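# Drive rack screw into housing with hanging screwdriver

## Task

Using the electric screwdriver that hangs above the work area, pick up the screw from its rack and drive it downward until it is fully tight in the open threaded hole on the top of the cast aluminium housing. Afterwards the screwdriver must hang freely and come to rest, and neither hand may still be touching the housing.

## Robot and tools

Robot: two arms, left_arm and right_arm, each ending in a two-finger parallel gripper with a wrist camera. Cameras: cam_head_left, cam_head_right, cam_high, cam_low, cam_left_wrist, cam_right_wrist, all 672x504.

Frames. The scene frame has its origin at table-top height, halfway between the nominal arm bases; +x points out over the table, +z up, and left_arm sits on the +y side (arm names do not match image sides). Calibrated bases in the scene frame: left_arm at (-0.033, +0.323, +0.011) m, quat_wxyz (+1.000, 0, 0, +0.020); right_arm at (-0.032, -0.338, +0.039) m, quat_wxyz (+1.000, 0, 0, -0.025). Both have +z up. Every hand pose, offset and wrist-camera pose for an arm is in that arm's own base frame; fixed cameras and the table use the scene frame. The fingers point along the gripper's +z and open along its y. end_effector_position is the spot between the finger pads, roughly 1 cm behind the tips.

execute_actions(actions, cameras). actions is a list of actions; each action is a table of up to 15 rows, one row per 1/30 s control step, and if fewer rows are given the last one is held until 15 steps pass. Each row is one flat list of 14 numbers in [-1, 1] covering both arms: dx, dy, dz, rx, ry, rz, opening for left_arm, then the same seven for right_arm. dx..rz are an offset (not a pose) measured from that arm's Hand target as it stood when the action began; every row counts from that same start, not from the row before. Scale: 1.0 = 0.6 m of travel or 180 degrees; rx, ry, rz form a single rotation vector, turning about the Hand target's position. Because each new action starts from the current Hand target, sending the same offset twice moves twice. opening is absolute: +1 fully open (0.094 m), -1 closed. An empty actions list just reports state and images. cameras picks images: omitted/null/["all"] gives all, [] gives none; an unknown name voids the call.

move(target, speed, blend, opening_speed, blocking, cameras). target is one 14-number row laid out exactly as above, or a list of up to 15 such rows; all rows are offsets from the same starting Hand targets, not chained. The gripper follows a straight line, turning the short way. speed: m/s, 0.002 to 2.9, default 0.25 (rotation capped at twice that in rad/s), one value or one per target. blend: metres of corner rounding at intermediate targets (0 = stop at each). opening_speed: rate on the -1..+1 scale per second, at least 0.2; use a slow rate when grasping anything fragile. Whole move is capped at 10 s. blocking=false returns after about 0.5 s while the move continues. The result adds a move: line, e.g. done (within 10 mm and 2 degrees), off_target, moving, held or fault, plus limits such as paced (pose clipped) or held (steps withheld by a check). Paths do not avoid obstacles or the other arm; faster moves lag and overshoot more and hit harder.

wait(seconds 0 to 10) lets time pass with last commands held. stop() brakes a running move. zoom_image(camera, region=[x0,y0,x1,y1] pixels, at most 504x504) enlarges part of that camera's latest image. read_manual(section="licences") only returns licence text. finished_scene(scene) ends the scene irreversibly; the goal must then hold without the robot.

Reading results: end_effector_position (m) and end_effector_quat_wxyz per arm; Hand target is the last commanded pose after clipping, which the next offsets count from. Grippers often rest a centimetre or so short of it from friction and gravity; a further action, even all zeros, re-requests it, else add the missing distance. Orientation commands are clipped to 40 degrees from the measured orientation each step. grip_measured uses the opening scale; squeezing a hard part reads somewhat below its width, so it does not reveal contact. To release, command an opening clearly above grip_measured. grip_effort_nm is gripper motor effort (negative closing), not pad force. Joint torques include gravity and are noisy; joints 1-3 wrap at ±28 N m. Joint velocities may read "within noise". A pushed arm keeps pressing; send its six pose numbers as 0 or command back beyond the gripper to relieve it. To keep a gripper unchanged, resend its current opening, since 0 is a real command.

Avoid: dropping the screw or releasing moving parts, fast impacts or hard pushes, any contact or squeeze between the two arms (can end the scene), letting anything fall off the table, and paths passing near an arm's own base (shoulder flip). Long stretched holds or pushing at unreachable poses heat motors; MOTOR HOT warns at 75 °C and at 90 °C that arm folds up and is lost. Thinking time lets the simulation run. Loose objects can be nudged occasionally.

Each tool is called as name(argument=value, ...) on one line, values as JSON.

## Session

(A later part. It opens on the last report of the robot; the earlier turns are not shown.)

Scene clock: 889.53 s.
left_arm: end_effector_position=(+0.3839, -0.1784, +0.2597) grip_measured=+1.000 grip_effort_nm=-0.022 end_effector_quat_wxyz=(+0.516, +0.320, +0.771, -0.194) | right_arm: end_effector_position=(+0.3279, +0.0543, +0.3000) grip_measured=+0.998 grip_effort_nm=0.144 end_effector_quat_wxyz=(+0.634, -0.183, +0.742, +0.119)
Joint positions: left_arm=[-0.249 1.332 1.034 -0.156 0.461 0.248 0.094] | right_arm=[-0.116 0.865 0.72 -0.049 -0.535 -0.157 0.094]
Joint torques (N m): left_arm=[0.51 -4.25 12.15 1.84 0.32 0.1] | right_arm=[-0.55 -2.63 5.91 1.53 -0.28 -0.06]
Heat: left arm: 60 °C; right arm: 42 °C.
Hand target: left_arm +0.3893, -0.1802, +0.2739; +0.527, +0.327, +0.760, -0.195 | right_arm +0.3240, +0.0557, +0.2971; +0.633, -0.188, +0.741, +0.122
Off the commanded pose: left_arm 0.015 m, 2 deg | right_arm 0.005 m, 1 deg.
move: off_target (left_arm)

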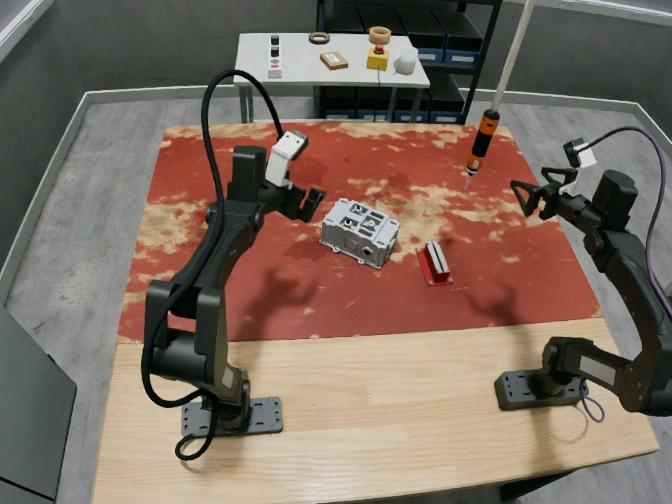

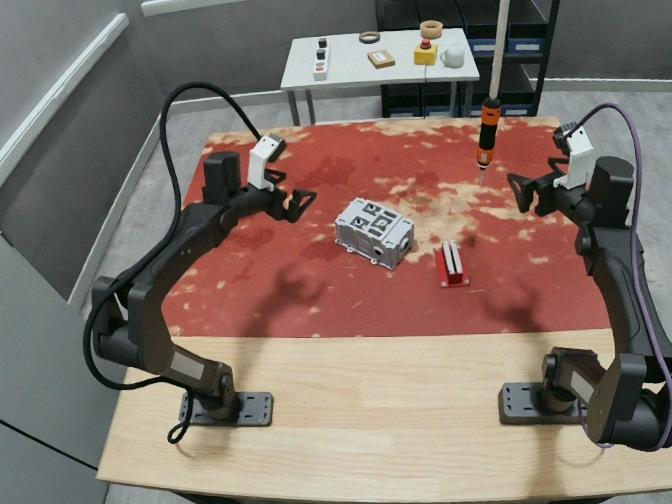

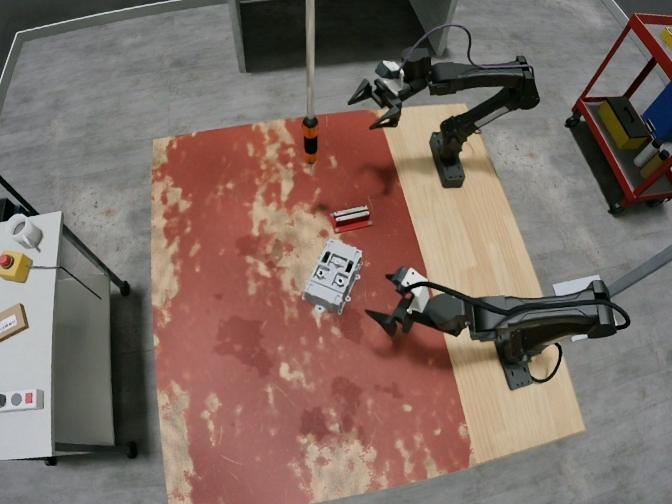

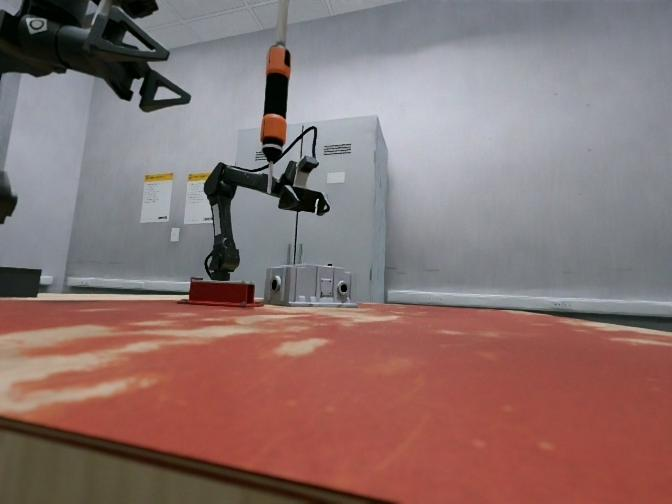

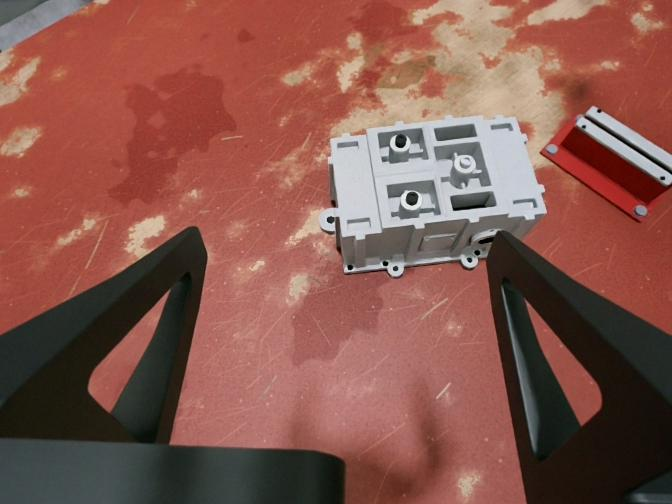

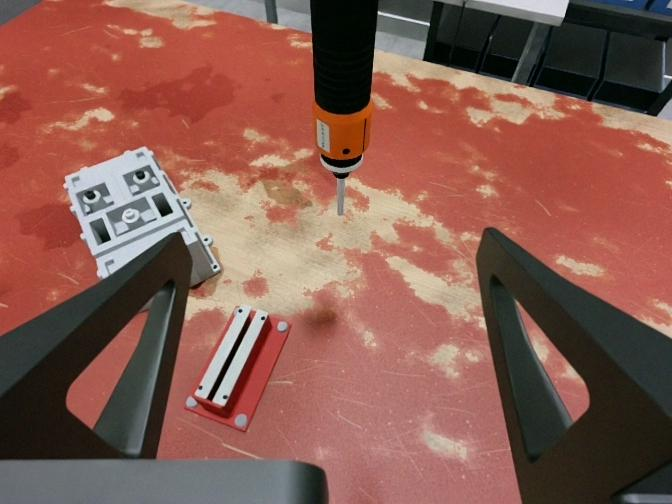

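wait(seconds=2.0, cameras=["cam_right_wrist", "cam_low"])

Scene clock: 895.47 s.
left_arm: end_effector_position=(+0.3839, -0.1784, +0.2597) grip_measured=+1.000 grip_effort_nm=-0.032 end_effector_quat_wxyz=(+0.516, +0.320, +0.771, -0.194) | right_arm: end_effector_position=(+0.3278, +0.0544, +0.2999) grip_measured=+0.998 grip_effort_nm=0.149 end_effector_quat_wxyz=(+0.634, -0.183, +0.742, +0.119)
Joint positions: left_arm=[-0.249 1.332 1.034 -0.156 0.461 0.248 0.094] | right_arm=[-0.116 0.865 0.72 -0.05 -0.535 -0.157 0.094]
Joint torques (N m): left_arm=[0.51 -4.21 12.16 1.84 0.32 0.1] | right_arm=[-0.46 -2.76 5.82 1.52 -0.21 -0.07]
Heat: left arm: 60 °C; right arm: 42 °C.
Hand target: left_arm +0.3893, -0.1802, +0.2739; +0.527, +0.327, +0.760, -0.195 | right_arm +0.3240, +0.0556, +0.2971; +0.633, -0.188, +0.741, +0.122
Tool commands: left_gripper/opening=+1.0 right_gripper/opening=+1.0
Off the commanded pose: left_arm 0.015 m, 2 deg | right_arm 0.005 m, 1 deg.
wait: 2.00 s; at rest from the start
Images, in order (width x height): cam_low 672x504, cam_right_wrist 672x504.

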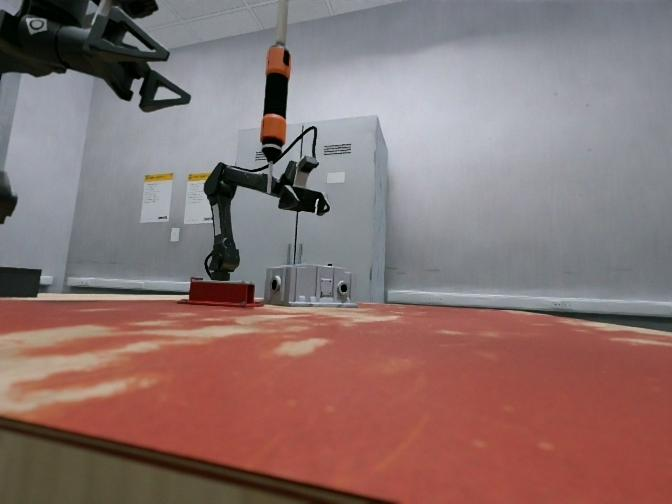

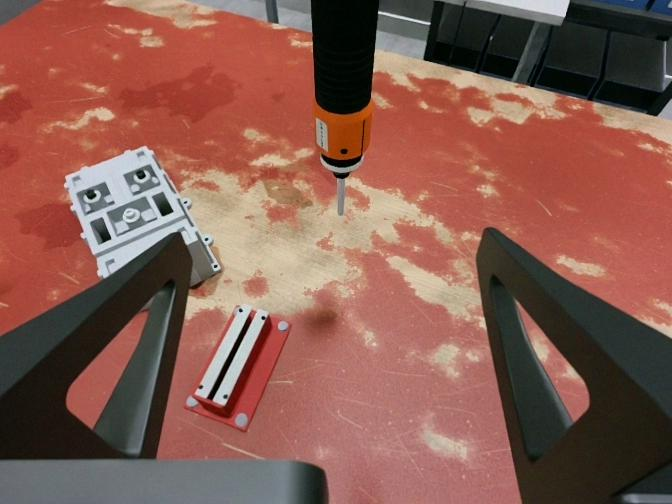

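Screwdriver is hanging still, the screw is seated, and no hand is on the housing.

finished_scene(scene=2)

The scene is finished: the task was done.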